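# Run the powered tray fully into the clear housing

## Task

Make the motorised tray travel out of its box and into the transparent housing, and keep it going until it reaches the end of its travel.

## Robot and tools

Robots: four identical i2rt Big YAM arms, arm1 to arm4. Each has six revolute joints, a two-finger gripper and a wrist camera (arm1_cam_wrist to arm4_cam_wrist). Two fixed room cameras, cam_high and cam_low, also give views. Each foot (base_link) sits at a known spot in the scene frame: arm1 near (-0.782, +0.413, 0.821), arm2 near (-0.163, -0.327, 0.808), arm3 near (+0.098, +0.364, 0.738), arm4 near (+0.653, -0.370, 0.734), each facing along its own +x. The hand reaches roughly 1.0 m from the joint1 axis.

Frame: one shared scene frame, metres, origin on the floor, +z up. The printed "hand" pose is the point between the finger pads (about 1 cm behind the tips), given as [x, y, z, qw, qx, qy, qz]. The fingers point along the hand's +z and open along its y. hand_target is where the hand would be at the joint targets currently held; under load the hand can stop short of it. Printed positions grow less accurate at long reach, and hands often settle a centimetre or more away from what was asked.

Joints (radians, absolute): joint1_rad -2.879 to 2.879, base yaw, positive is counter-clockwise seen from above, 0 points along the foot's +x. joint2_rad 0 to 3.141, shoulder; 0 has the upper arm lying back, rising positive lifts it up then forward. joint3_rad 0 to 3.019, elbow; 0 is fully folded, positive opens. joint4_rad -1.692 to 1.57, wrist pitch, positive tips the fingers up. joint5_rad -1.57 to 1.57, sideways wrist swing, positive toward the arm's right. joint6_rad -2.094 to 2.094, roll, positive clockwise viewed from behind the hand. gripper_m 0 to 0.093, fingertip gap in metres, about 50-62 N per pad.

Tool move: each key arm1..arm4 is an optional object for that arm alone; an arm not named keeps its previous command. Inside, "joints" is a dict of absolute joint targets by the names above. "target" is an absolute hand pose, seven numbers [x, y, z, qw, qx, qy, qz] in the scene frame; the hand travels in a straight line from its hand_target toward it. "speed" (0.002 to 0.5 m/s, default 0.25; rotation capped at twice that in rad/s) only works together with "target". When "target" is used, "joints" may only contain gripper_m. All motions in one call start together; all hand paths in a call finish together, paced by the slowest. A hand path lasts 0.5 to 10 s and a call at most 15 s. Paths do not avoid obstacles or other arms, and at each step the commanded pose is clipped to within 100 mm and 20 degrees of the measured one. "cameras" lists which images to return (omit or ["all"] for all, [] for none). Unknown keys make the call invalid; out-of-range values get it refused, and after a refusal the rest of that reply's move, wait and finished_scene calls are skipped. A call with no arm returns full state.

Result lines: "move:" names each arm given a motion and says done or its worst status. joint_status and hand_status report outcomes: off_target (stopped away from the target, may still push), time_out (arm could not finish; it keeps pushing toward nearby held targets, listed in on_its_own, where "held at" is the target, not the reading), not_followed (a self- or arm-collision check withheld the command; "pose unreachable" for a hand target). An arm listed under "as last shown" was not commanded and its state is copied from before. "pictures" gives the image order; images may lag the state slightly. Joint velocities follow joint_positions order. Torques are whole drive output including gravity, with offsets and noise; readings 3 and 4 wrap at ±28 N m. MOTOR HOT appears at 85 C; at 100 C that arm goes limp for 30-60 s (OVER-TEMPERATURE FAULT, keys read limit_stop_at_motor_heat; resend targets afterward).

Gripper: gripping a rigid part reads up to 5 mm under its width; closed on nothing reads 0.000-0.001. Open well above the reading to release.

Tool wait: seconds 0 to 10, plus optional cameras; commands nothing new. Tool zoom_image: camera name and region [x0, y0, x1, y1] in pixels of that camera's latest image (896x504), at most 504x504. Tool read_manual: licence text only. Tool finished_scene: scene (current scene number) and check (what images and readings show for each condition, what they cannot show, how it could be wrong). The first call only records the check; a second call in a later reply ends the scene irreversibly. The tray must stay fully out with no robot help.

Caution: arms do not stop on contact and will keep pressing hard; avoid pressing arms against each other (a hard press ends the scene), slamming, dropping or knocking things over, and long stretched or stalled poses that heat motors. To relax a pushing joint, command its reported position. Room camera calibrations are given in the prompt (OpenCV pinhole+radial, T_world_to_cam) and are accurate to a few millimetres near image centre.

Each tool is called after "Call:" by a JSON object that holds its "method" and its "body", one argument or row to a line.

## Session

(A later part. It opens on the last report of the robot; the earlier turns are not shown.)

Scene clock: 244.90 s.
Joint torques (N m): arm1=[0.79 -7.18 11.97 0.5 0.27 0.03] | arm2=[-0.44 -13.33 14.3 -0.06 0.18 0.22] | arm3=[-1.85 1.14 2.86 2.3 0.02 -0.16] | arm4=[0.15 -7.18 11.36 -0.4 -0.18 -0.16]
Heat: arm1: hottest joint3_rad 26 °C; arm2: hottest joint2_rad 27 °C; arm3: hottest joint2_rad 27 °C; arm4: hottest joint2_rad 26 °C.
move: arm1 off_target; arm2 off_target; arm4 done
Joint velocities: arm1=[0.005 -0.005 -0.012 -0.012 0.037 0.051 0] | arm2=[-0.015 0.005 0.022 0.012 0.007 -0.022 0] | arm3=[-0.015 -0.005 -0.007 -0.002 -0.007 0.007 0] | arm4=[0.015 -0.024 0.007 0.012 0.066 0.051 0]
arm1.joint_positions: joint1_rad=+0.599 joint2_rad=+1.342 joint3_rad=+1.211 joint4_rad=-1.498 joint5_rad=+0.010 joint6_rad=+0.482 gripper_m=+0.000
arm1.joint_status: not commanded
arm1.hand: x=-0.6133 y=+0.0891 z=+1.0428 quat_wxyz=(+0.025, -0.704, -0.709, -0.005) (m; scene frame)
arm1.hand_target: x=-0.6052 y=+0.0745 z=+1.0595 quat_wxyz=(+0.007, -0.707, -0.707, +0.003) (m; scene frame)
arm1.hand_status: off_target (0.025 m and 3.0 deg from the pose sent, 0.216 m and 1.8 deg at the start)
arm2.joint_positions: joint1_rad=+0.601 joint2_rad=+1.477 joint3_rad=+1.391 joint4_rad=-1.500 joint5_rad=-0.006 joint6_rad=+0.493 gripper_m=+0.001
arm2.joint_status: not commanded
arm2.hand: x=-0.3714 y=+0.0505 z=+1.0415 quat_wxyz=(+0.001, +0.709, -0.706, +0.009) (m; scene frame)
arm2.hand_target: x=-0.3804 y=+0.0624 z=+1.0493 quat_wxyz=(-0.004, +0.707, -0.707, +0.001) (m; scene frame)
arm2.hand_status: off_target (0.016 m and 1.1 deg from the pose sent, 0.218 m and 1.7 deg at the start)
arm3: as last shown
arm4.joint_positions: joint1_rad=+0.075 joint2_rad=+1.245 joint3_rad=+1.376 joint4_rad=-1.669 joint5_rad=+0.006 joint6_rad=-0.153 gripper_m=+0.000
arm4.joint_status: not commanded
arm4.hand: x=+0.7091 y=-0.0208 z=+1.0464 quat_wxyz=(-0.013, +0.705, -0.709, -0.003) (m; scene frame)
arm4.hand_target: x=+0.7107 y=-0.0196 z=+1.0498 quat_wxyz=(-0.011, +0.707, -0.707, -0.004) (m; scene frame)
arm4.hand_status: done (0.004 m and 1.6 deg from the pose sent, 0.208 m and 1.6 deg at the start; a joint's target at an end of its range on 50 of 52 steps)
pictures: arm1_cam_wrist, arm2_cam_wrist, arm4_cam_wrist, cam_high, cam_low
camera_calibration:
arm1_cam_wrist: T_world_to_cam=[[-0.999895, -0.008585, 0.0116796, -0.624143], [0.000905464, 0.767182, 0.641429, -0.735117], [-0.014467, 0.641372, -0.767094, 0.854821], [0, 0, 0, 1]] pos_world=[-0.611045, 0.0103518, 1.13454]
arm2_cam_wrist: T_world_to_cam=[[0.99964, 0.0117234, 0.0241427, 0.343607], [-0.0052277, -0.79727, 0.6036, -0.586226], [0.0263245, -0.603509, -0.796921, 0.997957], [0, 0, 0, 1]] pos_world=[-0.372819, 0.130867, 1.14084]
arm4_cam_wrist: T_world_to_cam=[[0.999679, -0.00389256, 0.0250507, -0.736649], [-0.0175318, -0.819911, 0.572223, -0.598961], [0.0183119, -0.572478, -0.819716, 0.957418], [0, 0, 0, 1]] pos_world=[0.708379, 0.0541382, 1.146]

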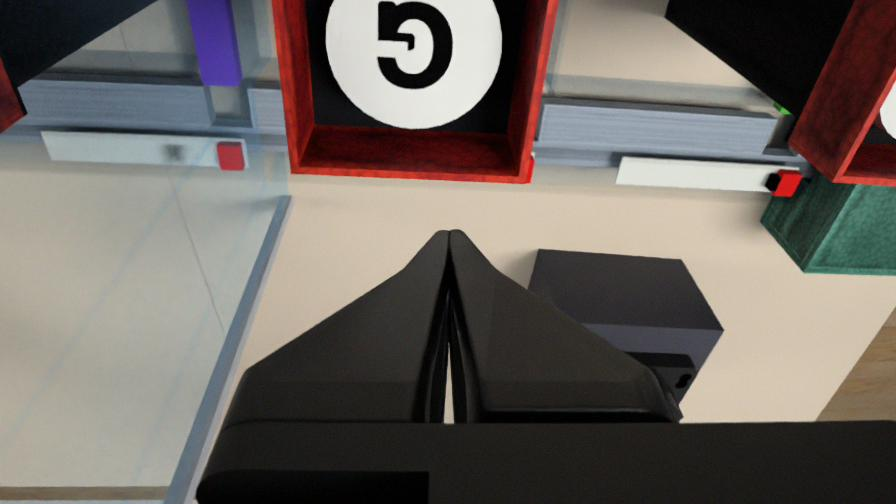

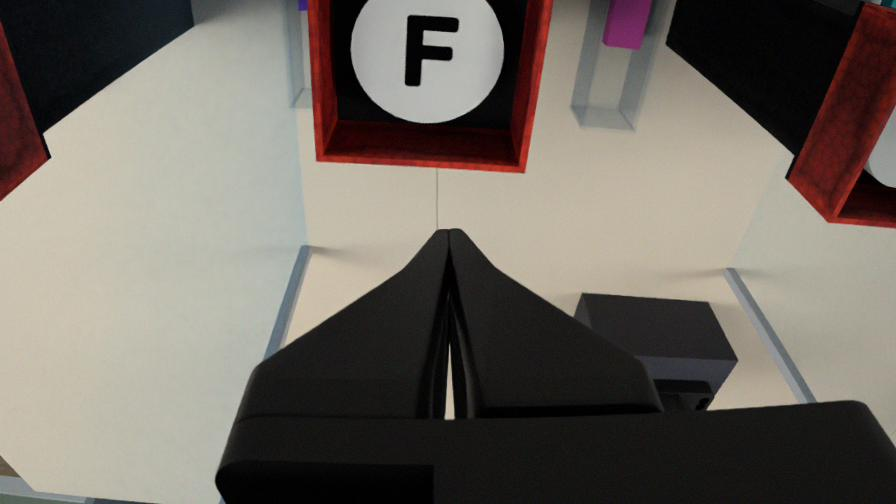

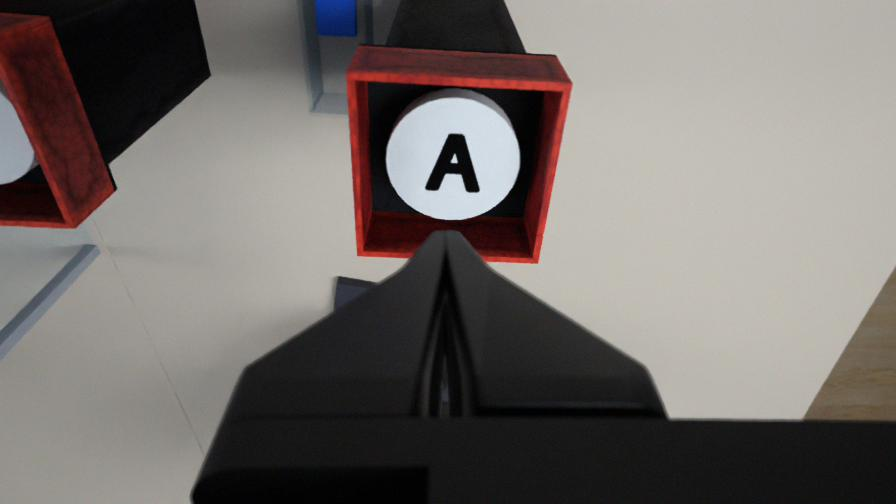

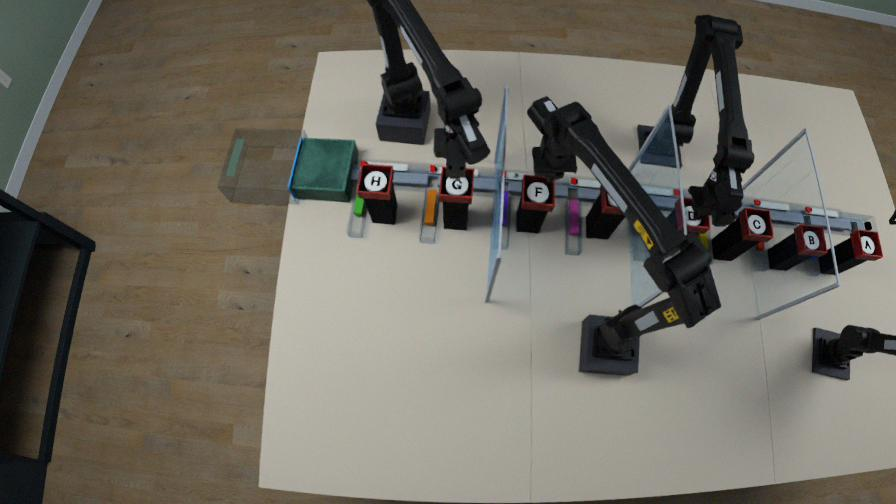

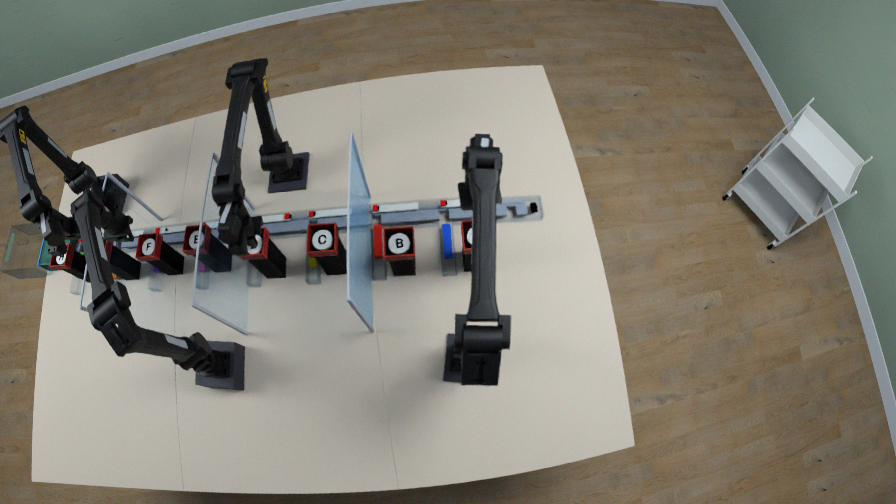

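Call:
{"method": "wait", "body": {
  "seconds": 10,
  "cameras": []
}}

Call:
{"method": "wait", "body": {
  "seconds": 10,
  "cameras": ["cam_high", "cam_low"]
}}

Call:
{"method": "zoom_image", "body": {
  "camera": "cam_low",
  "region": [215, 195, 305, 290]
}}

Call:
{"method": "zoom_image", "body": {
  "camera": "cam_high",
  "region": [330, 140, 550, 270]
}}

Scene clock: 256.20 s.
Joint torques (N m): arm1=[0.62 -7.06 11.96 0.51 0.27 0.01] | arm2=[-0.26 -12.51 14.2 -0.06 0.16 0.22] | arm3=[-1.85 1.08 2.82 2.28 0.01 -0.15] | arm4=[0.09 -7.18 11.34 -0.4 -0.18 -0.15]
Heat: arm1: hottest joint3_rad 28 °C; arm2: hottest joint3_rad 29 °C; arm3: hottest joint2_rad 27 °C; arm4: hottest joint3_rad 28 °C.
Joint velocities: arm1=[-0.015 -0.005 0.007 0.012 -0.007 -0.022 -0.001] | arm2=[-0.015 -0.005 -0.002 -0.012 -0.037 -0.007 0.001] | arm3=[-0.005 -0.024 0.002 -0.007 -0.007 0.066 -0.001] | arm4=[0.015 0.024 0.007 0.012 0.007 -0.022 0]
arm1.joint_positions: joint1_rad=+0.599 joint2_rad=+1.342 joint3_rad=+1.211 joint4_rad=-1.498 joint5_rad=+0.010 joint6_rad=+0.483 gripper_m=+0.000
arm1.joint_status: not commanded
arm1.hand: x=-0.6133 y=+0.0891 z=+1.0428 quat_wxyz=(+0.025, -0.705, -0.709, -0.005) (m; scene frame)
arm1.hand_target: x=-0.6052 y=+0.0745 z=+1.0595 quat_wxyz=(+0.007, -0.707, -0.707, +0.003) (m; scene frame)
arm1.hand_status: off_target (0.025 m and 3.0 deg from the pose sent, 0.216 m and 1.8 deg at the start)
arm2.joint_positions: joint1_rad=+0.601 joint2_rad=+1.477 joint3_rad=+1.391 joint4_rad=-1.500 joint5_rad=-0.006 joint6_rad=+0.494 gripper_m=+0.001
arm2.joint_status: not commanded
arm2.hand: x=-0.3714 y=+0.0505 z=+1.0415 quat_wxyz=(+0.001, +0.708, -0.706, +0.009) (m; scene frame)
arm2.hand_target: x=-0.3804 y=+0.0624 z=+1.0493 quat_wxyz=(-0.004, +0.707, -0.707, +0.001) (m; scene frame)
arm2.hand_status: off_target (0.016 m and 1.1 deg from the pose sent, 0.218 m and 1.7 deg at the start)
arm3.joint_positions: joint1_rad=-0.029 joint2_rad=+1.159 joint3_rad=+1.019 joint4_rad=-1.207 joint5_rad=+0.006 joint6_rad=-0.099 gripper_m=+0.000
arm3.joint_status: not commanded
arm3.hand: x=+0.0587 y=-0.0024 z=+0.9445 quat_wxyz=(-0.067, -0.703, -0.703, +0.079) (m; scene frame)
arm3.hand_target: x=+0.0594 y=+0.0191 z=+0.8594 quat_wxyz=(+0.000, -0.707, -0.707, +0.000) (m; scene frame)
arm3.hand_status: not commanded
arm4.joint_positions: joint1_rad=+0.075 joint2_rad=+1.245 joint3_rad=+1.376 joint4_rad=-1.669 joint5_rad=+0.006 joint6_rad=-0.154 gripper_m=+0.000
arm4.joint_status: not commanded
arm4.hand: x=+0.7091 y=-0.0208 z=+1.0464 quat_wxyz=(-0.013, +0.705, -0.709, -0.003) (m; scene frame)
arm4.hand_target: x=+0.7107 y=-0.0196 z=+1.0498 quat_wxyz=(-0.012, +0.707, -0.707, -0.004) (m; scene frame)
arm4.hand_status: done (0.004 m and 1.6 deg from the pose sent, 0.208 m and 1.6 deg at the start; a joint's target at an end of its range on 50 of 52 steps)
wait: 10.00 s; at rest from the start
pictures: none
No camera images: "cameras" was empty.

Scene clock: 266.20 s.
Joint torques (N m): arm1=[0.62 -7.18 11.97 0.53 0.28 0] | arm2=[0.15 -12.92 14.28 -0.03 0.15 0.22] | arm3=[-1.79 1.14 2.82 2.25 0.01 -0.16] | arm4=[0.09 -7.18 11.36 -0.4 -0.18 -0.15]
Heat: arm1: hottest joint3_rad 29 °C; arm2: hottest joint3_rad 30 °C; arm3: hottest joint2_rad 27 °C; arm4: hottest joint3_rad 29 °C.
Joint velocities: arm1=[0.005 0.005 0.007 -0.022 -0.007 0.007 0.001] | arm2=[-0.015 -0.005 -0.012 -0.002 -0.007 -0.051 0.001] | arm3=[-0.015 0.005 -0.002 -0.002 -0.037 -0.051 0.001] | arm4=[-0.005 0.005 -0.002 -0.002 -0.081 -0.095 0.002]
arm1.joint_positions: joint1_rad=+0.599 joint2_rad=+1.342 joint3_rad=+1.211 joint4_rad=-1.498 joint5_rad=+0.010 joint6_rad=+0.483 gripper_m=+0.000
arm1.joint_status: not commanded
arm1.hand: x=-0.6133 y=+0.0891 z=+1.0428 quat_wxyz=(+0.025, -0.705, -0.709, -0.005) (m; scene frame)
arm1.hand_target: x=-0.6052 y=+0.0745 z=+1.0595 quat_wxyz=(+0.007, -0.707, -0.707, +0.003) (m; scene frame)
arm1.hand_status: off_target (0.025 m and 3.0 deg from the pose sent, 0.216 m and 1.8 deg at the start)
arm2.joint_positions: joint1_rad=+0.601 joint2_rad=+1.477 joint3_rad=+1.391 joint4_rad=-1.500 joint5_rad=-0.006 joint6_rad=+0.494 gripper_m=+0.001
arm2.joint_status: not commanded
arm2.hand: x=-0.3714 y=+0.0505 z=+1.0415 quat_wxyz=(+0.001, +0.708, -0.706, +0.009) (m; scene frame)
arm2.hand_target: x=-0.3804 y=+0.0624 z=+1.0493 quat_wxyz=(-0.004, +0.707, -0.707, +0.001) (m; scene frame)
arm2.hand_status: off_target (0.016 m and 1.1 deg from the pose sent, 0.218 m and 1.7 deg at the start)
arm3.joint_positions: joint1_rad=-0.029 joint2_rad=+1.159 joint3_rad=+1.019 joint4_rad=-1.207 joint5_rad=+0.006 joint6_rad=-0.099 gripper_m=+0.000
arm3.joint_status: not commanded
arm3.hand: x=+0.0587 y=-0.0024 z=+0.9445 quat_wxyz=(-0.067, -0.703, -0.703, +0.079) (m; scene frame)
arm3.hand_target: x=+0.0594 y=+0.0191 z=+0.8594 quat_wxyz=(+0.000, -0.707, -0.707, +0.000) (m; scene frame)
arm3.hand_status: not commanded
arm4.joint_positions: joint1_rad=+0.075 joint2_rad=+1.245 joint3_rad=+1.376 joint4_rad=-1.669 joint5_rad=+0.006 joint6_rad=-0.154 gripper_m=+0.000
arm4.joint_status: not commanded
arm4.hand: x=+0.7091 y=-0.0208 z=+1.0464 quat_wxyz=(-0.013, +0.705, -0.709, -0.003) (m; scene frame)
arm4.hand_target: x=+0.7107 y=-0.0196 z=+1.0498 quat_wxyz=(-0.012, +0.707, -0.707, -0.004) (m; scene frame)
arm4.hand_status: done (0.004 m and 1.6 deg from the pose sent, 0.208 m and 1.6 deg at the start; a joint's target at an end of its range on 50 of 52 steps)
wait: 10.00 s; at rest by 0.27 s
pictures: cam_high, cam_low

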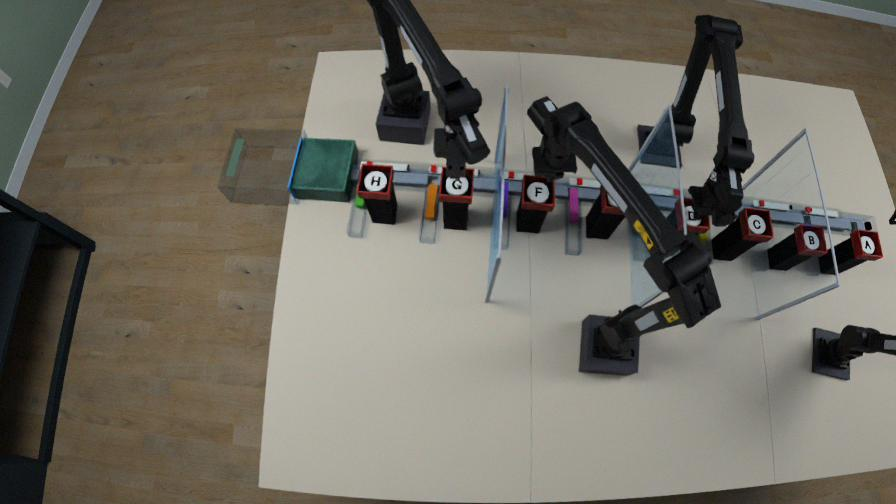

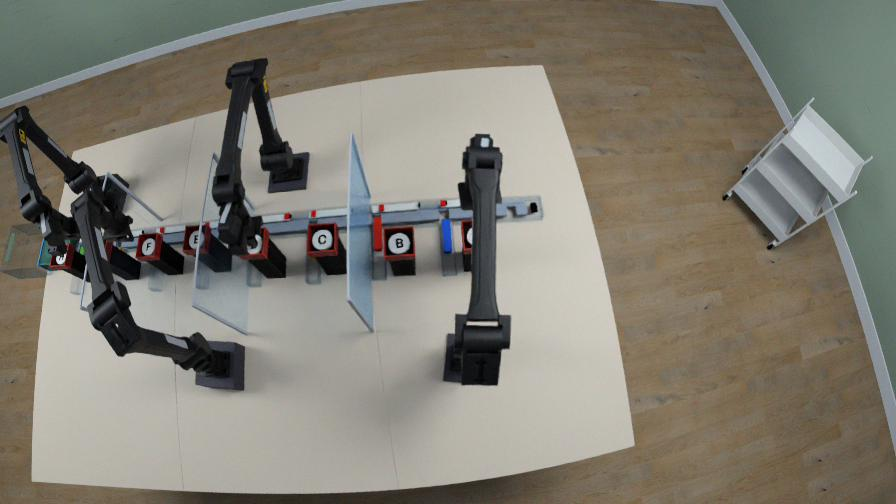

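Scaled by 5.305 from the camera's 896x504 image, which has a finer 1280x720 frame.

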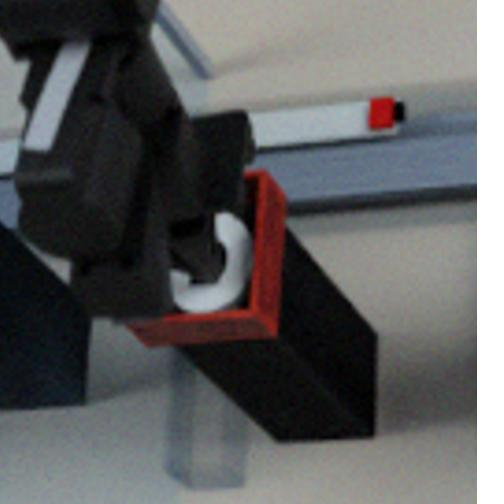

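Scaled by 2.291 from the camera's 896x504 image, which has a finer 1280x720 frame.

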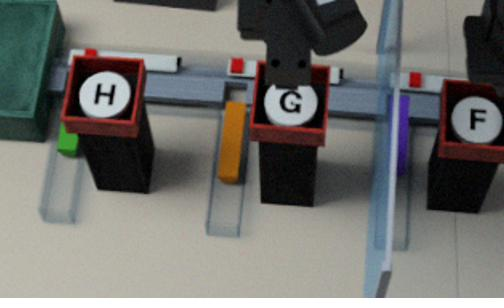

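Call:
{"method": "wait", "body": {
  "seconds": 10,
  "cameras": []
}}

Call:
{"method": "wait", "body": {
  "seconds": 9,
  "cameras": ["cam_high", "cam_low", "arm2_cam_wrist"]
}}

Call:
{"method": "zoom_image", "body": {
  "camera": "cam_low",
  "region": [215, 195, 305, 290]
}}

Call:
{"method": "zoom_image", "body": {
  "camera": "cam_high",
  "region": [330, 140, 550, 270]
}}

Call:
{"method": "zoom_image", "body": {
  "camera": "cam_low",
  "region": [280, 170, 500, 300]
}}

Scene clock: 276.47 s.
Joint torques (N m): arm1=[0.67 -7.24 11.95 0.49 0.27 0.01] | arm2=[0.09 -13.16 14.16 -0.12 0.19 0.22] | arm3=[-1.9 1.14 2.82 2.28 0.02 -0.17] | arm4=[0.15 -7.18 11.34 -0.39 -0.18 -0.15]
Heat: arm1: hottest joint3_rad 30 °C; arm2: hottest joint3_rad 32 °C; arm3: hottest joint2_rad 27 °C; arm4: hottest joint3_rad 30 °C.
Joint velocities: arm1=[0.005 -0.005 -0.007 -0.022 -0.066 0.007 -0.001] | arm2=[0.005 0.024 -0.022 0.002 0.125 0.066 0.001] | arm3=[-0.005 -0.005 -0.002 0.017 -0.007 0.037 -0.001] | arm4=[-0.005 -0.015 -0.012 -0.012 -0.022 -0.022 0]
arm1.joint_positions: joint1_rad=+0.599 joint2_rad=+1.342 joint3_rad=+1.211 joint4_rad=-1.498 joint5_rad=+0.010 joint6_rad=+0.483 gripper_m=+0.000
arm1.joint_status: not commanded
arm1.hand: x=-0.6133 y=+0.0891 z=+1.0428 quat_wxyz=(+0.025, -0.705, -0.709, -0.005) (m; scene frame)
arm1.hand_target: x=-0.6052 y=+0.0745 z=+1.0595 quat_wxyz=(+0.007, -0.707, -0.707, +0.003) (m; scene frame)
arm1.hand_status: off_target (0.025 m and 3.0 deg from the pose sent, 0.216 m and 1.8 deg at the start)
arm2.joint_positions: joint1_rad=+0.601 joint2_rad=+1.477 joint3_rad=+1.391 joint4_rad=-1.500 joint5_rad=-0.006 joint6_rad=+0.494 gripper_m=+0.001
arm2.joint_status: not commanded
arm2.hand: x=-0.3714 y=+0.0505 z=+1.0415 quat_wxyz=(+0.001, +0.708, -0.706, +0.009) (m; scene frame)
arm2.hand_target: x=-0.3804 y=+0.0624 z=+1.0493 quat_wxyz=(-0.004, +0.707, -0.707, +0.001) (m; scene frame)
arm2.hand_status: off_target (0.016 m and 1.1 deg from the pose sent, 0.218 m and 1.7 deg at the start)
arm3.joint_positions: joint1_rad=-0.029 joint2_rad=+1.159 joint3_rad=+1.019 joint4_rad=-1.207 joint5_rad=+0.006 joint6_rad=-0.099 gripper_m=+0.000
arm3.joint_status: not commanded
arm3.hand: x=+0.0587 y=-0.0024 z=+0.9445 quat_wxyz=(-0.067, -0.703, -0.703, +0.079) (m; scene frame)
arm3.hand_target: x=+0.0594 y=+0.0191 z=+0.8594 quat_wxyz=(+0.000, -0.707, -0.707, +0.000) (m; scene frame)
arm3.hand_status: not commanded
arm4.joint_positions: joint1_rad=+0.075 joint2_rad=+1.245 joint3_rad=+1.376 joint4_rad=-1.669 joint5_rad=+0.006 joint6_rad=-0.154 gripper_m=+0.000
arm4.joint_status: not commanded
arm4.hand: x=+0.7091 y=-0.0208 z=+1.0464 quat_wxyz=(-0.013, +0.705, -0.709, -0.003) (m; scene frame)
arm4.hand_target: x=+0.7107 y=-0.0196 z=+1.0498 quat_wxyz=(-0.012, +0.707, -0.707, -0.004) (m; scene frame)
arm4.hand_status: done (0.004 m and 1.6 deg from the pose sent, 0.208 m and 1.6 deg at the start; a joint's target at an end of its range on 50 of 52 steps)
wait: 10.00 s; at rest from the start
pictures: none
No camera images: "cameras" was empty.

Scene clock: 285.47 s.
Joint torques (N m): arm1=[0.73 -7.24 11.96 0.5 0.28 -0.01] | arm2=[-0.26 -12.98 14.28 -0.05 0.18 0.22] | arm3=[-1.79 1.08 2.86 2.29 0.03 -0.16] | arm4=[0.15 -7.24 11.36 -0.4 -0.18 -0.15]
Heat: arm1: hottest joint3_rad 31 °C; arm2: hottest joint3_rad 33 °C; arm3: hottest joint2_rad 27 °C; arm4: hottest joint3_rad 31 °C.
Joint velocities: arm1=[-0.015 -0.005 0.002 -0.022 -0.066 -0.007 0.001] | arm2=[-0.005 -0.005 -0.012 -0.002 -0.007 0.022 0.001] | arm3=[-0.005 -0.005 0.002 0.002 -0.022 -0.007 0] | arm4=[-0.005 -0.024 0.012 0.002 -0.081 0.007 0]
arm1.joint_positions: joint1_rad=+0.599 joint2_rad=+1.342 joint3_rad=+1.211 joint4_rad=-1.498 joint5_rad=+0.010 joint6_rad=+0.483 gripper_m=+0.000
arm1.joint_status: not commanded
arm1.hand: x=-0.6133 y=+0.0891 z=+1.0428 quat_wxyz=(+0.025, -0.705, -0.709, -0.005) (m; scene frame)
arm1.hand_target: x=-0.6052 y=+0.0745 z=+1.0595 quat_wxyz=(+0.007, -0.707, -0.707, +0.003) (m; scene frame)
arm1.hand_status: off_target (0.025 m and 3.0 deg from the pose sent, 0.216 m and 1.8 deg at the start)
arm2.joint_positions: joint1_rad=+0.601 joint2_rad=+1.477 joint3_rad=+1.391 joint4_rad=-1.500 joint5_rad=-0.006 joint6_rad=+0.494 gripper_m=+0.001
arm2.joint_status: not commanded
arm2.hand: x=-0.3714 y=+0.0505 z=+1.0415 quat_wxyz=(+0.001, +0.708, -0.706, +0.009) (m; scene frame)
arm2.hand_target: x=-0.3804 y=+0.0624 z=+1.0493 quat_wxyz=(-0.004, +0.707, -0.707, +0.001) (m; scene frame)
arm2.hand_status: off_target (0.016 m and 1.1 deg from the pose sent, 0.218 m and 1.7 deg at the start)
arm3.joint_positions: joint1_rad=-0.029 joint2_rad=+1.159 joint3_rad=+1.019 joint4_rad=-1.207 joint5_rad=+0.006 joint6_rad=-0.099 gripper_m=+0.000
arm3.joint_status: not commanded
arm3.hand: x=+0.0587 y=-0.0024 z=+0.9445 quat_wxyz=(-0.067, -0.703, -0.703, +0.079) (m; scene frame)
arm3.hand_target: x=+0.0594 y=+0.0191 z=+0.8594 quat_wxyz=(+0.000, -0.707, -0.707, +0.000) (m; scene frame)
arm3.hand_status: not commanded
arm4.joint_positions: joint1_rad=+0.075 joint2_rad=+1.245 joint3_rad=+1.376 joint4_rad=-1.669 joint5_rad=+0.006 joint6_rad=-0.154 gripper_m=+0.000
arm4.joint_status: not commanded
arm4.hand: x=+0.7091 y=-0.0208 z=+1.0464 quat_wxyz=(-0.013, +0.705, -0.709, -0.003) (m; scene frame)
arm4.hand_target: x=+0.7107 y=-0.0196 z=+1.0498 quat_wxyz=(-0.012, +0.707, -0.707, -0.004) (m; scene frame)
arm4.hand_status: done (0.004 m and 1.6 deg from the pose sent, 0.208 m and 1.6 deg at the start; a joint's target at an end of its range on 50 of 52 steps)
wait: 9.00 s; at rest by 0.27 s
pictures: arm2_cam_wrist, cam_high, cam_low
camera_calibration:
arm2_cam_wrist: T_world_to_cam=[[0.999648, 0.0109607, 0.0241539, 0.343638], [-0.00584255, -0.797271, 0.603593, -0.586447], [0.025873, -0.603522, -0.796926, 0.997795], [0, 0, 0, 1]] pos_world=[-0.372759, 0.130868, 1.14084]

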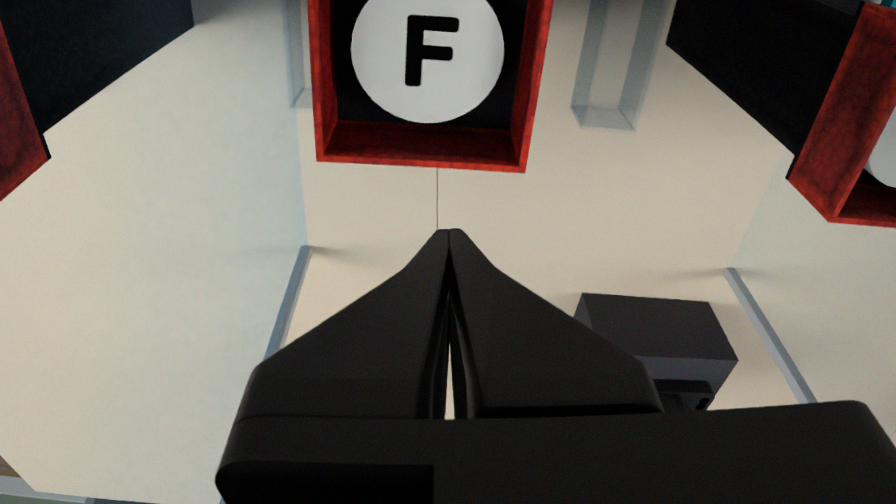

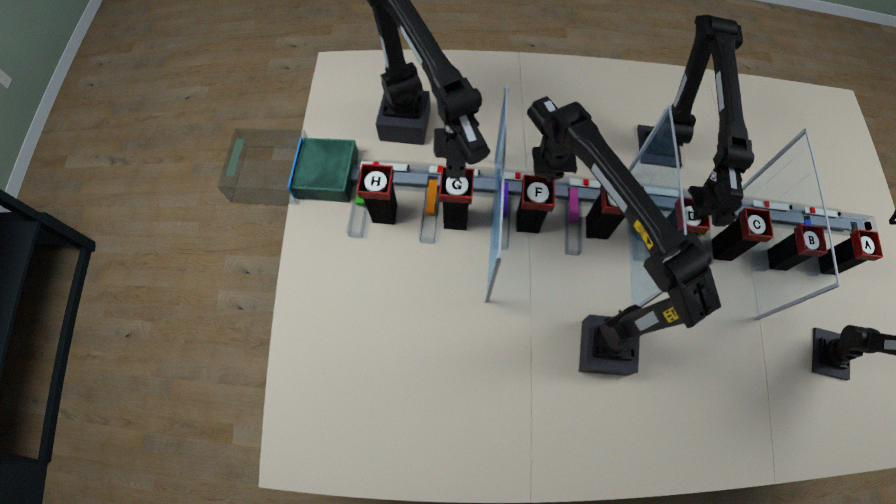

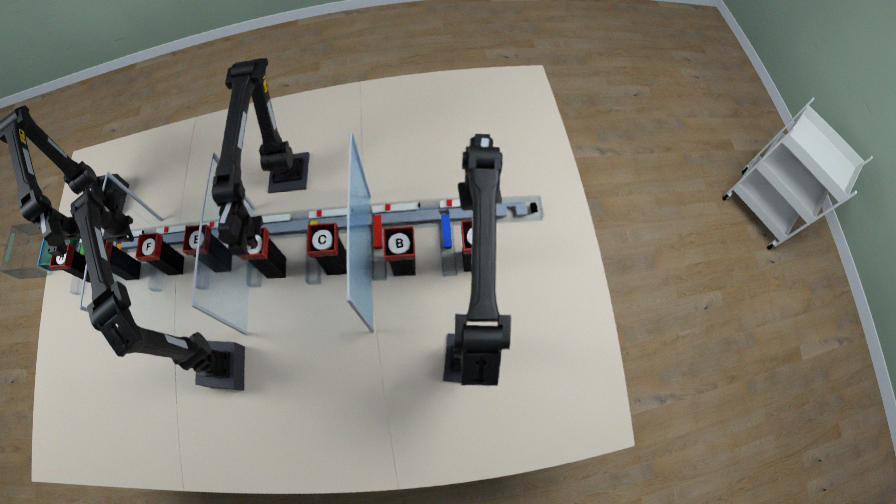

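Scaled by 5.305 from the camera's 896x504 image, which has a finer 1280x720 frame.

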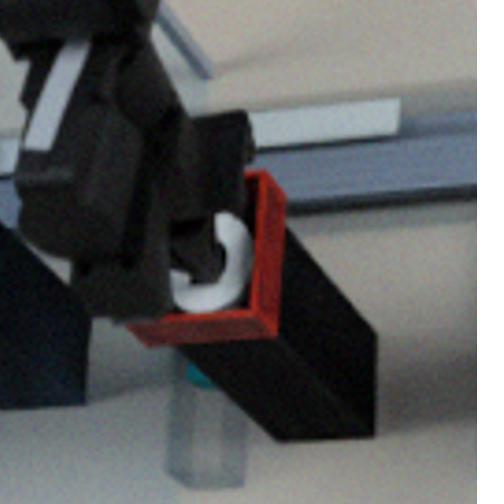

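Scaled by 2.291 from the camera's 896x504 image, which has a finer 1280x720 frame.

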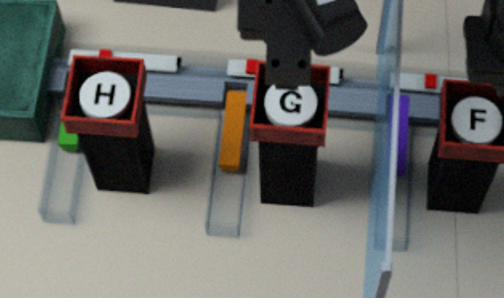

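Scaled by 2.291 from the camera's 896x504 image, which has a finer 1280x720 frame.

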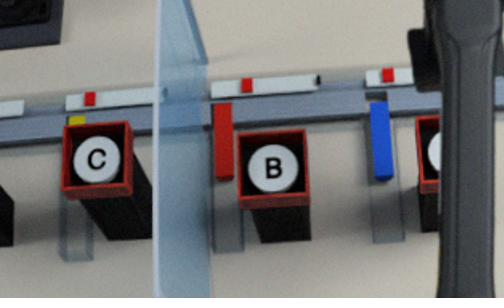

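Call:
{"method": "wait", "body": {
  "seconds": 10,
  "cameras": ["cam_high","cam_low"]
}}

Scene clock: 296.50 s.
Joint torques (N m): arm1=[0.79 -7.18 11.97 0.49 0.28 0] | arm2=[-0.09 -12.75 14.37 -0.03 0.17 0.21] | arm3=[-1.73 1.14 2.86 2.25 0.02 -0.16] | arm4=[0.15 -7.24 11.34 -0.39 -0.17 -0.15]
Heat: arm1: hottest joint3_rad 32 °C; arm2: hottest joint3_rad 34 °C; arm3: hottest joint2_rad 27 °C; arm4: hottest joint3_rad 31 °C.
Joint velocities: arm1=[0.005 -0.005 -0.012 -0.002 -0.022 0.037 0] | arm2=[-0.015 0.005 0.007 -0.012 -0.051 -0.007 0] | arm3=[-0.005 0.005 0.002 0.002 0.022 0.022 0] | arm4=[-0.015 -0.005 -0.007 -0.022 -0.081 0.007 -0.001]
arm1.joint_positions: joint1_rad=+0.599 joint2_rad=+1.342 joint3_rad=+1.211 joint4_rad=-1.498 joint5_rad=+0.010 joint6_rad=+0.483 gripper_m=+0.000
arm1.joint_status: not commanded
arm1.hand: x=-0.6133 y=+0.0891 z=+1.0428 quat_wxyz=(+0.025, -0.705, -0.709, -0.005) (m; scene frame)
arm1.hand_target: x=-0.6052 y=+0.0745 z=+1.0595 quat_wxyz=(+0.007, -0.707, -0.707, +0.003) (m; scene frame)
arm1.hand_status: off_target (0.025 m and 3.0 deg from the pose sent, 0.216 m and 1.8 deg at the start)
arm2.joint_positions: joint1_rad=+0.601 joint2_rad=+1.477 joint3_rad=+1.391 joint4_rad=-1.500 joint5_rad=-0.006 joint6_rad=+0.494 gripper_m=+0.001
arm2.joint_status: not commanded
arm2.hand: x=-0.3714 y=+0.0505 z=+1.0415 quat_wxyz=(+0.001, +0.708, -0.706, +0.009) (m; scene frame)
arm2.hand_target: x=-0.3804 y=+0.0624 z=+1.0493 quat_wxyz=(-0.004, +0.707, -0.707, +0.001) (m; scene frame)
arm2.hand_status: off_target (0.016 m and 1.1 deg from the pose sent, 0.218 m and 1.7 deg at the start)
arm3.joint_positions: joint1_rad=-0.029 joint2_rad=+1.159 joint3_rad=+1.019 joint4_rad=-1.207 joint5_rad=+0.006 joint6_rad=-0.099 gripper_m=+0.000
arm3.joint_status: not commanded
arm3.hand: x=+0.0587 y=-0.0024 z=+0.9445 quat_wxyz=(-0.067, -0.703, -0.703, +0.079) (m; scene frame)
arm3.hand_target: x=+0.0594 y=+0.0191 z=+0.8594 quat_wxyz=(+0.000, -0.707, -0.707, +0.000) (m; scene frame)
arm3.hand_status: not commanded
arm4.joint_positions: joint1_rad=+0.075 joint2_rad=+1.245 joint3_rad=+1.376 joint4_rad=-1.669 joint5_rad=+0.006 joint6_rad=-0.154 gripper_m=+0.000
arm4.joint_status: not commanded
arm4.hand: x=+0.7091 y=-0.0208 z=+1.0464 quat_wxyz=(-0.013, +0.705, -0.709, -0.003) (m; scene frame)
arm4.hand_target: x=+0.7107 y=-0.0196 z=+1.0498 quat_wxyz=(-0.012, +0.707, -0.707, -0.004) (m; scene frame)
arm4.hand_status: done (0.004 m and 1.6 deg from the pose sent, 0.208 m and 1.6 deg at the start; a joint's target at an end of its range on 50 of 52 steps)
wait: 10.00 s; at rest from the start
pictures: cam_high, cam_low

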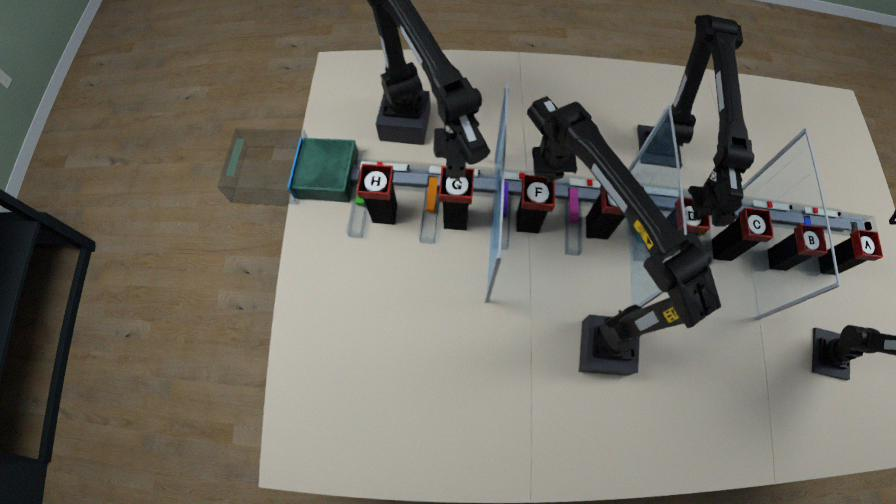

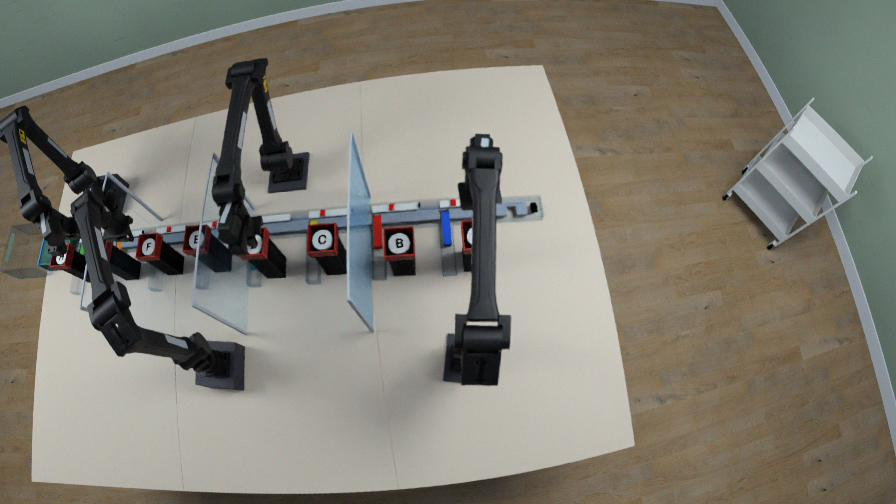

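Call:
{"method": "wait", "body": {
  "seconds": 10,
  "cameras": []
}}

Call:
{"method": "wait", "body": {
  "seconds": 10,
  "cameras": []
}}

Call:
{"method": "wait", "body": {
  "seconds": 10,
  "cameras": []
}}

Call:
{"method": "wait", "body": {
  "seconds": 10,
  "cameras": ["cam_high","cam_low"]
}}

Scene clock: 306.63 s.
Joint torques (N m): arm1=[0.67 -7.18 11.93 0.54 0.27 -0.01] | arm2=[0.09 -13.39 14.12 -0.1 0.15 0.21] | arm3=[-1.79 1.2 2.84 2.26 0.02 -0.16] | arm4=[0.15 -7.18 11.36 -0.39 -0.18 -0.15]
Heat: arm1: hottest joint3_rad 32 °C; arm2: hottest joint3_rad 35 °C; arm3: hottest joint2_rad 27 °C; arm4: hottest joint3_rad 32 °C.
Joint velocities: arm1=[-0.005 -0.015 -0.007 0.012 -0.051 -0.022 -0.001] | arm2=[0.005 -0.005 0.007 0.002 -0.022 0.007 -0.001] | arm3=[0.005 0.015 -0.007 -0.002 0.066 0.037 0] | arm4=[-0.005 -0.005 -0.002 -0.002 -0.037 0.007 0.001]
arm1.joint_positions: joint1_rad=+0.599 joint2_rad=+1.342 joint3_rad=+1.211 joint4_rad=-1.498 joint5_rad=+0.010 joint6_rad=+0.483 gripper_m=+0.000
arm1.joint_status: not commanded
arm1.hand: x=-0.6133 y=+0.0891 z=+1.0428 quat_wxyz=(+0.025, -0.705, -0.709, -0.005) (m; scene frame)
arm1.hand_target: x=-0.6052 y=+0.0745 z=+1.0595 quat_wxyz=(+0.007, -0.707, -0.707, +0.003) (m; scene frame)
arm1.hand_status: off_target (0.025 m and 3.0 deg from the pose sent, 0.216 m and 1.8 deg at the start)
arm2.joint_positions: joint1_rad=+0.601 joint2_rad=+1.477 joint3_rad=+1.391 joint4_rad=-1.500 joint5_rad=-0.006 joint6_rad=+0.494 gripper_m=+0.001
arm2.joint_status: not commanded
arm2.hand: x=-0.3714 y=+0.0505 z=+1.0415 quat_wxyz=(+0.001, +0.708, -0.706, +0.009) (m; scene frame)
arm2.hand_target: x=-0.3804 y=+0.0624 z=+1.0493 quat_wxyz=(-0.004, +0.707, -0.707, +0.001) (m; scene frame)
arm2.hand_status: off_target (0.016 m and 1.1 deg from the pose sent, 0.218 m and 1.7 deg at the start)
arm3.joint_positions: joint1_rad=-0.029 joint2_rad=+1.159 joint3_rad=+1.019 joint4_rad=-1.207 joint5_rad=+0.006 joint6_rad=-0.099 gripper_m=+0.000
arm3.joint_status: not commanded
arm3.hand: x=+0.0587 y=-0.0024 z=+0.9445 quat_wxyz=(-0.067, -0.703, -0.703, +0.079) (m; scene frame)
arm3.hand_target: x=+0.0594 y=+0.0191 z=+0.8594 quat_wxyz=(+0.000, -0.707, -0.707, +0.000) (m; scene frame)
arm3.hand_status: not commanded
arm4.joint_positions: joint1_rad=+0.075 joint2_rad=+1.245 joint3_rad=+1.376 joint4_rad=-1.669 joint5_rad=+0.006 joint6_rad=-0.154 gripper_m=+0.000
arm4.joint_status: not commanded
arm4.hand: x=+0.7091 y=-0.0208 z=+1.0464 quat_wxyz=(-0.013, +0.705, -0.709, -0.003) (m; scene frame)
arm4.hand_target: x=+0.7107 y=-0.0196 z=+1.0498 quat_wxyz=(-0.012, +0.707, -0.707, -0.004) (m; scene frame)
arm4.hand_status: done (0.004 m and 1.6 deg from the pose sent, 0.208 m and 1.6 deg at the start; a joint's target at an end of its range on 50 of 52 steps)
wait: 10.00 s; at rest by 0.13 s
pictures: none
No camera images: "cameras" was empty.

Scene clock: 316.63 s.
Joint torques (N m): arm1=[0.79 -7.06 11.99 0.51 0.28 0.01] | arm2=[0.44 -12.92 14.2 -0.06 0.14 0.22] | arm3=[-1.9 1.26 2.84 2.29 0.02 -0.17] | arm4=[0.09 -7.24 11.36 -0.39 -0.18 -0.15]
Heat: arm1: hottest joint3_rad 33 °C; arm2: hottest joint3_rad 35 °C; arm3: hottest joint2_rad 27 °C; arm4: hottest joint3_rad 32 °C.
Joint velocities: arm1=[0.005 -0.005 0.012 -0.037 -0.022 0.051 0] | arm2=[-0.015 -0.005 0.017 0.002 -0.007 -0.037 -0.001] | arm3=[0.015 0.005 -0.012 -0.002 0.007 -0.007 -0.001] | arm4=[-0.005 -0.005 0.002 0.002 0.007 -0.022 0]
arm1.joint_positions: joint1_rad=+0.599 joint2_rad=+1.342 joint3_rad=+1.211 joint4_rad=-1.498 joint5_rad=+0.010 joint6_rad=+0.483 gripper_m=+0.000
arm1.joint_status: not commanded
arm1.hand: x=-0.6133 y=+0.0891 z=+1.0428 quat_wxyz=(+0.025, -0.705, -0.709, -0.005) (m; scene frame)
arm1.hand_target: x=-0.6052 y=+0.0745 z=+1.0595 quat_wxyz=(+0.007, -0.707, -0.707, +0.003) (m; scene frame)
arm1.hand_status: off_target (0.025 m and 3.0 deg from the pose sent, 0.216 m and 1.8 deg at the start)
arm2.joint_positions: joint1_rad=+0.601 joint2_rad=+1.477 joint3_rad=+1.391 joint4_rad=-1.500 joint5_rad=-0.006 joint6_rad=+0.494 gripper_m=+0.001
arm2.joint_status: not commanded
arm2.hand: x=-0.3714 y=+0.0505 z=+1.0415 quat_wxyz=(+0.001, +0.708, -0.706, +0.009) (m; scene frame)
arm2.hand_target: x=-0.3804 y=+0.0624 z=+1.0493 quat_wxyz=(-0.004, +0.707, -0.707, +0.001) (m; scene frame)
arm2.hand_status: off_target (0.016 m and 1.1 deg from the pose sent, 0.218 m and 1.7 deg at the start)
arm3.joint_positions: joint1_rad=-0.029 joint2_rad=+1.159 joint3_rad=+1.019 joint4_rad=-1.207 joint5_rad=+0.006 joint6_rad=-0.099 gripper_m=+0.000
arm3.joint_status: not commanded
arm3.hand: x=+0.0587 y=-0.0024 z=+0.9445 quat_wxyz=(-0.067, -0.703, -0.703, +0.079) (m; scene frame)
arm3.hand_target: x=+0.0594 y=+0.0191 z=+0.8594 quat_wxyz=(+0.000, -0.707, -0.707, +0.000) (m; scene frame)
arm3.hand_status: not commanded
arm4.joint_positions: joint1_rad=+0.075 joint2_rad=+1.245 joint3_rad=+1.376 joint4_rad=-1.669 joint5_rad=+0.006 joint6_rad=-0.154 gripper_m=+0.000
arm4.joint_status: not commanded
arm4.hand: x=+0.7091 y=-0.0208 z=+1.0464 quat_wxyz=(-0.013, +0.705, -0.709, -0.003) (m; scene frame)
arm4.hand_target: x=+0.7107 y=-0.0196 z=+1.0498 quat_wxyz=(-0.012, +0.707, -0.707, -0.004) (m; scene frame)
arm4.hand_status: done (0.004 m and 1.6 deg from the pose sent, 0.208 m and 1.6 deg at the start; a joint's target at an end of its range on 50 of 52 steps)
wait: 10.00 s; at rest by 0.27 s
pictures: none
No camera images: "cameras" was empty.

Scene clock: 326.63 s.
Joint torques (N m): arm1=[0.67 -7.06 11.96 0.47 0.28 -0.01] | arm2=[0.62 -13.39 14.35 -0.01 0.17 0.22] | arm3=[-1.85 1.08 2.82 2.26 0.02 -0.17] | arm4=[0.09 -7.18 11.36 -0.4 -0.18 -0.15]
Heat: arm1: hottest joint3_rad 34 °C; arm2: hottest joint3_rad 36 °C; arm3: hottest joint2_rad 27 °C; arm4: hottest joint3_rad 32 °C.
Joint velocities: arm1=[-0.005 0.015 -0.002 -0.007 -0.007 -0.095 0] | arm2=[-0.005 -0.005 -0.002 0.002 -0.066 0.037 0.001] | arm3=[-0.005 -0.005 -0.022 -0.002 0.066 0.051 -0.001] | arm4=[-0.005 -0.005 0.002 -0.002 -0.037 -0.037 -0.001]
arm1.joint_positions: joint1_rad=+0.599 joint2_rad=+1.342 joint3_rad=+1.211 joint4_rad=-1.498 joint5_rad=+0.010 joint6_rad=+0.483 gripper_m=+0.000
arm1.joint_status: not commanded
arm1.hand: x=-0.6133 y=+0.0891 z=+1.0428 quat_wxyz=(+0.025, -0.705, -0.709, -0.005) (m; scene frame)
arm1.hand_target: x=-0.6052 y=+0.0745 z=+1.0595 quat_wxyz=(+0.007, -0.707, -0.707, +0.003) (m; scene frame)
arm1.hand_status: off_target (0.025 m and 3.0 deg from the pose sent, 0.216 m and 1.8 deg at the start)
arm2.joint_positions: joint1_rad=+0.601 joint2_rad=+1.477 joint3_rad=+1.391 joint4_rad=-1.500 joint5_rad=-0.006 joint6_rad=+0.494 gripper_m=+0.001
arm2.joint_status: not commanded
arm2.hand: x=-0.3714 y=+0.0505 z=+1.0415 quat_wxyz=(+0.001, +0.708, -0.706, +0.009) (m; scene frame)
arm2.hand_target: x=-0.3804 y=+0.0624 z=+1.0493 quat_wxyz=(-0.004, +0.707, -0.707, +0.001) (m; scene frame)
arm2.hand_status: off_target (0.016 m and 1.1 deg from the pose sent, 0.218 m and 1.7 deg at the start)
arm3.joint_positions: joint1_rad=-0.029 joint2_rad=+1.159 joint3_rad=+1.019 joint4_rad=-1.207 joint5_rad=+0.006 joint6_rad=-0.099 gripper_m=+0.000
arm3.joint_status: not commanded
arm3.hand: x=+0.0587 y=-0.0024 z=+0.9445 quat_wxyz=(-0.067, -0.703, -0.703, +0.079) (m; scene frame)
arm3.hand_target: x=+0.0594 y=+0.0191 z=+0.8594 quat_wxyz=(+0.000, -0.707, -0.707, +0.000) (m; scene frame)
arm3.hand_status: not commanded
arm4.joint_positions: joint1_rad=+0.075 joint2_rad=+1.245 joint3_rad=+1.376 joint4_rad=-1.669 joint5_rad=+0.006 joint6_rad=-0.154 gripper_m=+0.000
arm4.joint_status: not commanded
arm4.hand: x=+0.7091 y=-0.0208 z=+1.0464 quat_wxyz=(-0.013, +0.705, -0.709, -0.003) (m; scene frame)
arm4.hand_target: x=+0.7107 y=-0.0196 z=+1.0498 quat_wxyz=(-0.012, +0.707, -0.707, -0.004) (m; scene frame)
arm4.hand_status: done (0.004 m and 1.6 deg from the pose sent, 0.208 m and 1.6 deg at the start; a joint's target at an end of its range on 50 of 52 steps)
wait: 10.00 s; at rest by 0.27 s
pictures: none
No camera images: "cameras" was empty.

Scene clock: 336.63 s.
Joint torques (N m): arm1=[0.56 -7.18 11.97 0.49 0.27 0] | arm2=[-0.09 -13.33 14.23 -0.01 0.17 0.22] | arm3=[-1.73 1.08 2.82 2.25 0.01 -0.17] | arm4=[0.15 -7.24 11.34 -0.42 -0.18 -0.15]
Heat: arm1: hottest joint3_rad 34 °C; arm2: hottest joint3_rad 36 °C; arm3: hottest joint2_rad 27 °C; arm4: hottest joint3_rad 33 °C.
Joint velocities: arm1=[-0.005 -0.005 0.012 -0.007 -0.051 0.007 0.001] | arm2=[-0.015 -0.005 0.002 0.002 -0.081 0.022 0] | arm3=[0.005 0.005 -0.002 0.007 0.022 -0.066 0.001] | arm4=[0.005 0.005 0.002 -0.017 0.066 -0.051 -0.001]
arm1.joint_positions: joint1_rad=+0.599 joint2_rad=+1.342 joint3_rad=+1.211 joint4_rad=-1.498 joint5_rad=+0.010 joint6_rad=+0.483 gripper_m=+0.000
arm1.joint_status: not commanded
arm1.hand: x=-0.6133 y=+0.0891 z=+1.0428 quat_wxyz=(+0.025, -0.705, -0.709, -0.005) (m; scene frame)
arm1.hand_target: x=-0.6052 y=+0.0745 z=+1.0595 quat_wxyz=(+0.007, -0.707, -0.707, +0.003) (m; scene frame)
arm1.hand_status: off_target (0.025 m and 3.0 deg from the pose sent, 0.216 m and 1.8 deg at the start)
arm2.joint_positions: joint1_rad=+0.601 joint2_rad=+1.477 joint3_rad=+1.391 joint4_rad=-1.500 joint5_rad=-0.006 joint6_rad=+0.494 gripper_m=+0.001
arm2.joint_status: not commanded
arm2.hand: x=-0.3714 y=+0.0505 z=+1.0415 quat_wxyz=(+0.001, +0.708, -0.706, +0.009) (m; scene frame)
arm2.hand_target: x=-0.3804 y=+0.0624 z=+1.0493 quat_wxyz=(-0.004, +0.707, -0.707, +0.001) (m; scene frame)
arm2.hand_status: off_target (0.016 m and 1.1 deg from the pose sent, 0.218 m and 1.7 deg at the start)
arm3.joint_positions: joint1_rad=-0.029 joint2_rad=+1.159 joint3_rad=+1.019 joint4_rad=-1.207 joint5_rad=+0.006 joint6_rad=-0.099 gripper_m=+0.000
arm3.joint_status: not commanded
arm3.hand: x=+0.0587 y=-0.0024 z=+0.9445 quat_wxyz=(-0.067, -0.703, -0.703, +0.079) (m; scene frame)
arm3.hand_target: x=+0.0594 y=+0.0191 z=+0.8594 quat_wxyz=(+0.000, -0.707, -0.707, +0.000) (m; scene frame)
arm3.hand_status: not commanded
arm4.joint_positions: joint1_rad=+0.075 joint2_rad=+1.245 joint3_rad=+1.376 joint4_rad=-1.669 joint5_rad=+0.006 joint6_rad=-0.154 gripper_m=+0.000
arm4.joint_status: not commanded
arm4.hand: x=+0.7091 y=-0.0208 z=+1.0464 quat_wxyz=(-0.013, +0.705, -0.709, -0.003) (m; scene frame)
arm4.hand_target: x=+0.7107 y=-0.0196 z=+1.0498 quat_wxyz=(-0.012, +0.707, -0.707, -0.004) (m; scene frame)
arm4.hand_status: done (0.004 m and 1.6 deg from the pose sent, 0.208 m and 1.6 deg at the start; a joint's target at an end of its range on 50 of 52 steps)
wait: 10.00 s; at rest by 0.27 s
pictures: cam_high, cam_low

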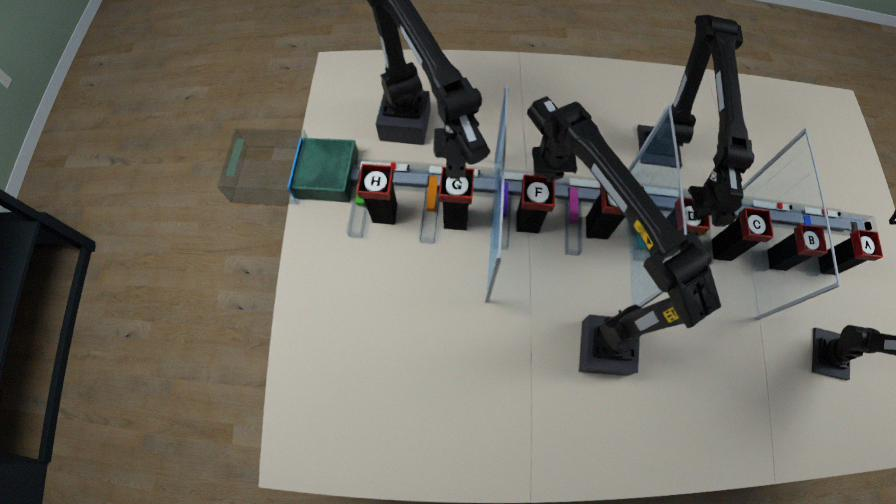

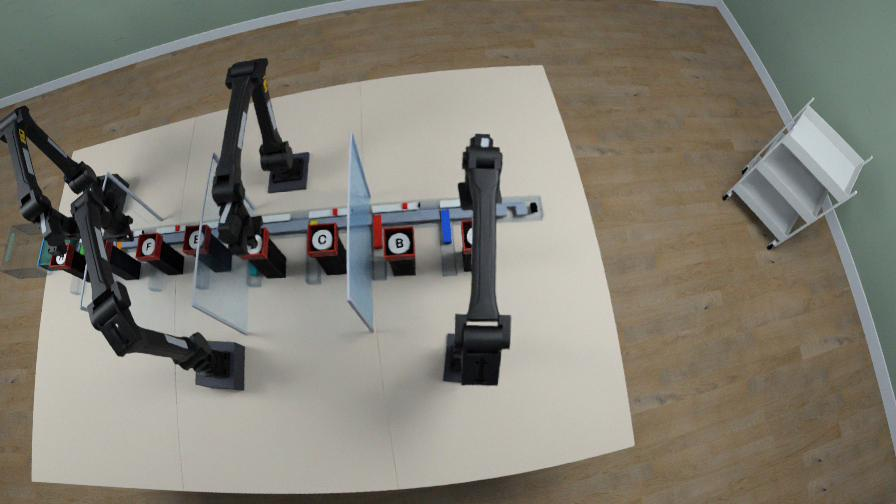

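Call:
{"method": "zoom_image", "body": {
  "camera": "cam_high",
  "region": [330, 140, 550, 270]
}}

Call:
{"method": "zoom_image", "body": {
  "camera": "cam_low",
  "region": [280, 170, 500, 300]
}}

Call:
{"method": "zoom_image", "body": {
  "camera": "cam_low",
  "region": [215, 195, 305, 290]
}}

Scaled by 2.291 from the camera's 896x504 image, which has a finer 1280x720 frame.

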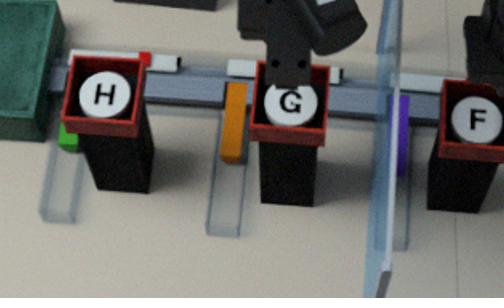

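Scaled by 2.291 from the camera's 896x504 image, which has a finer 1280x720 frame.

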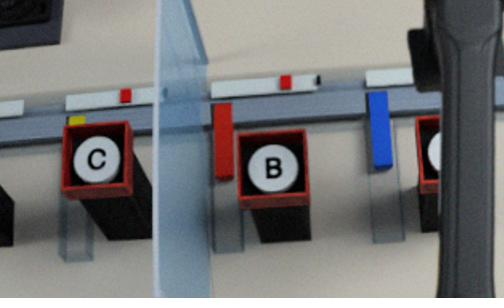

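Scaled by 5.305 from the camera's 896x504 image, which has a finer 1280x720 frame.

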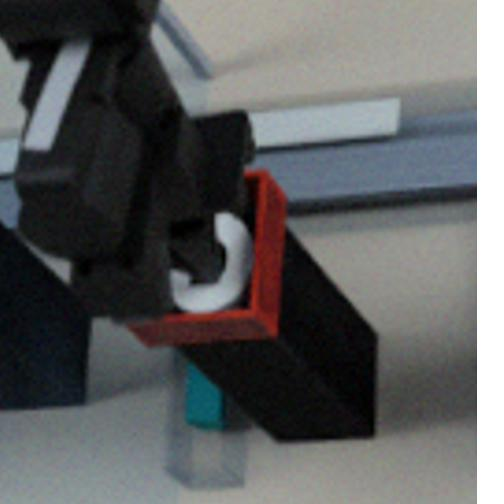

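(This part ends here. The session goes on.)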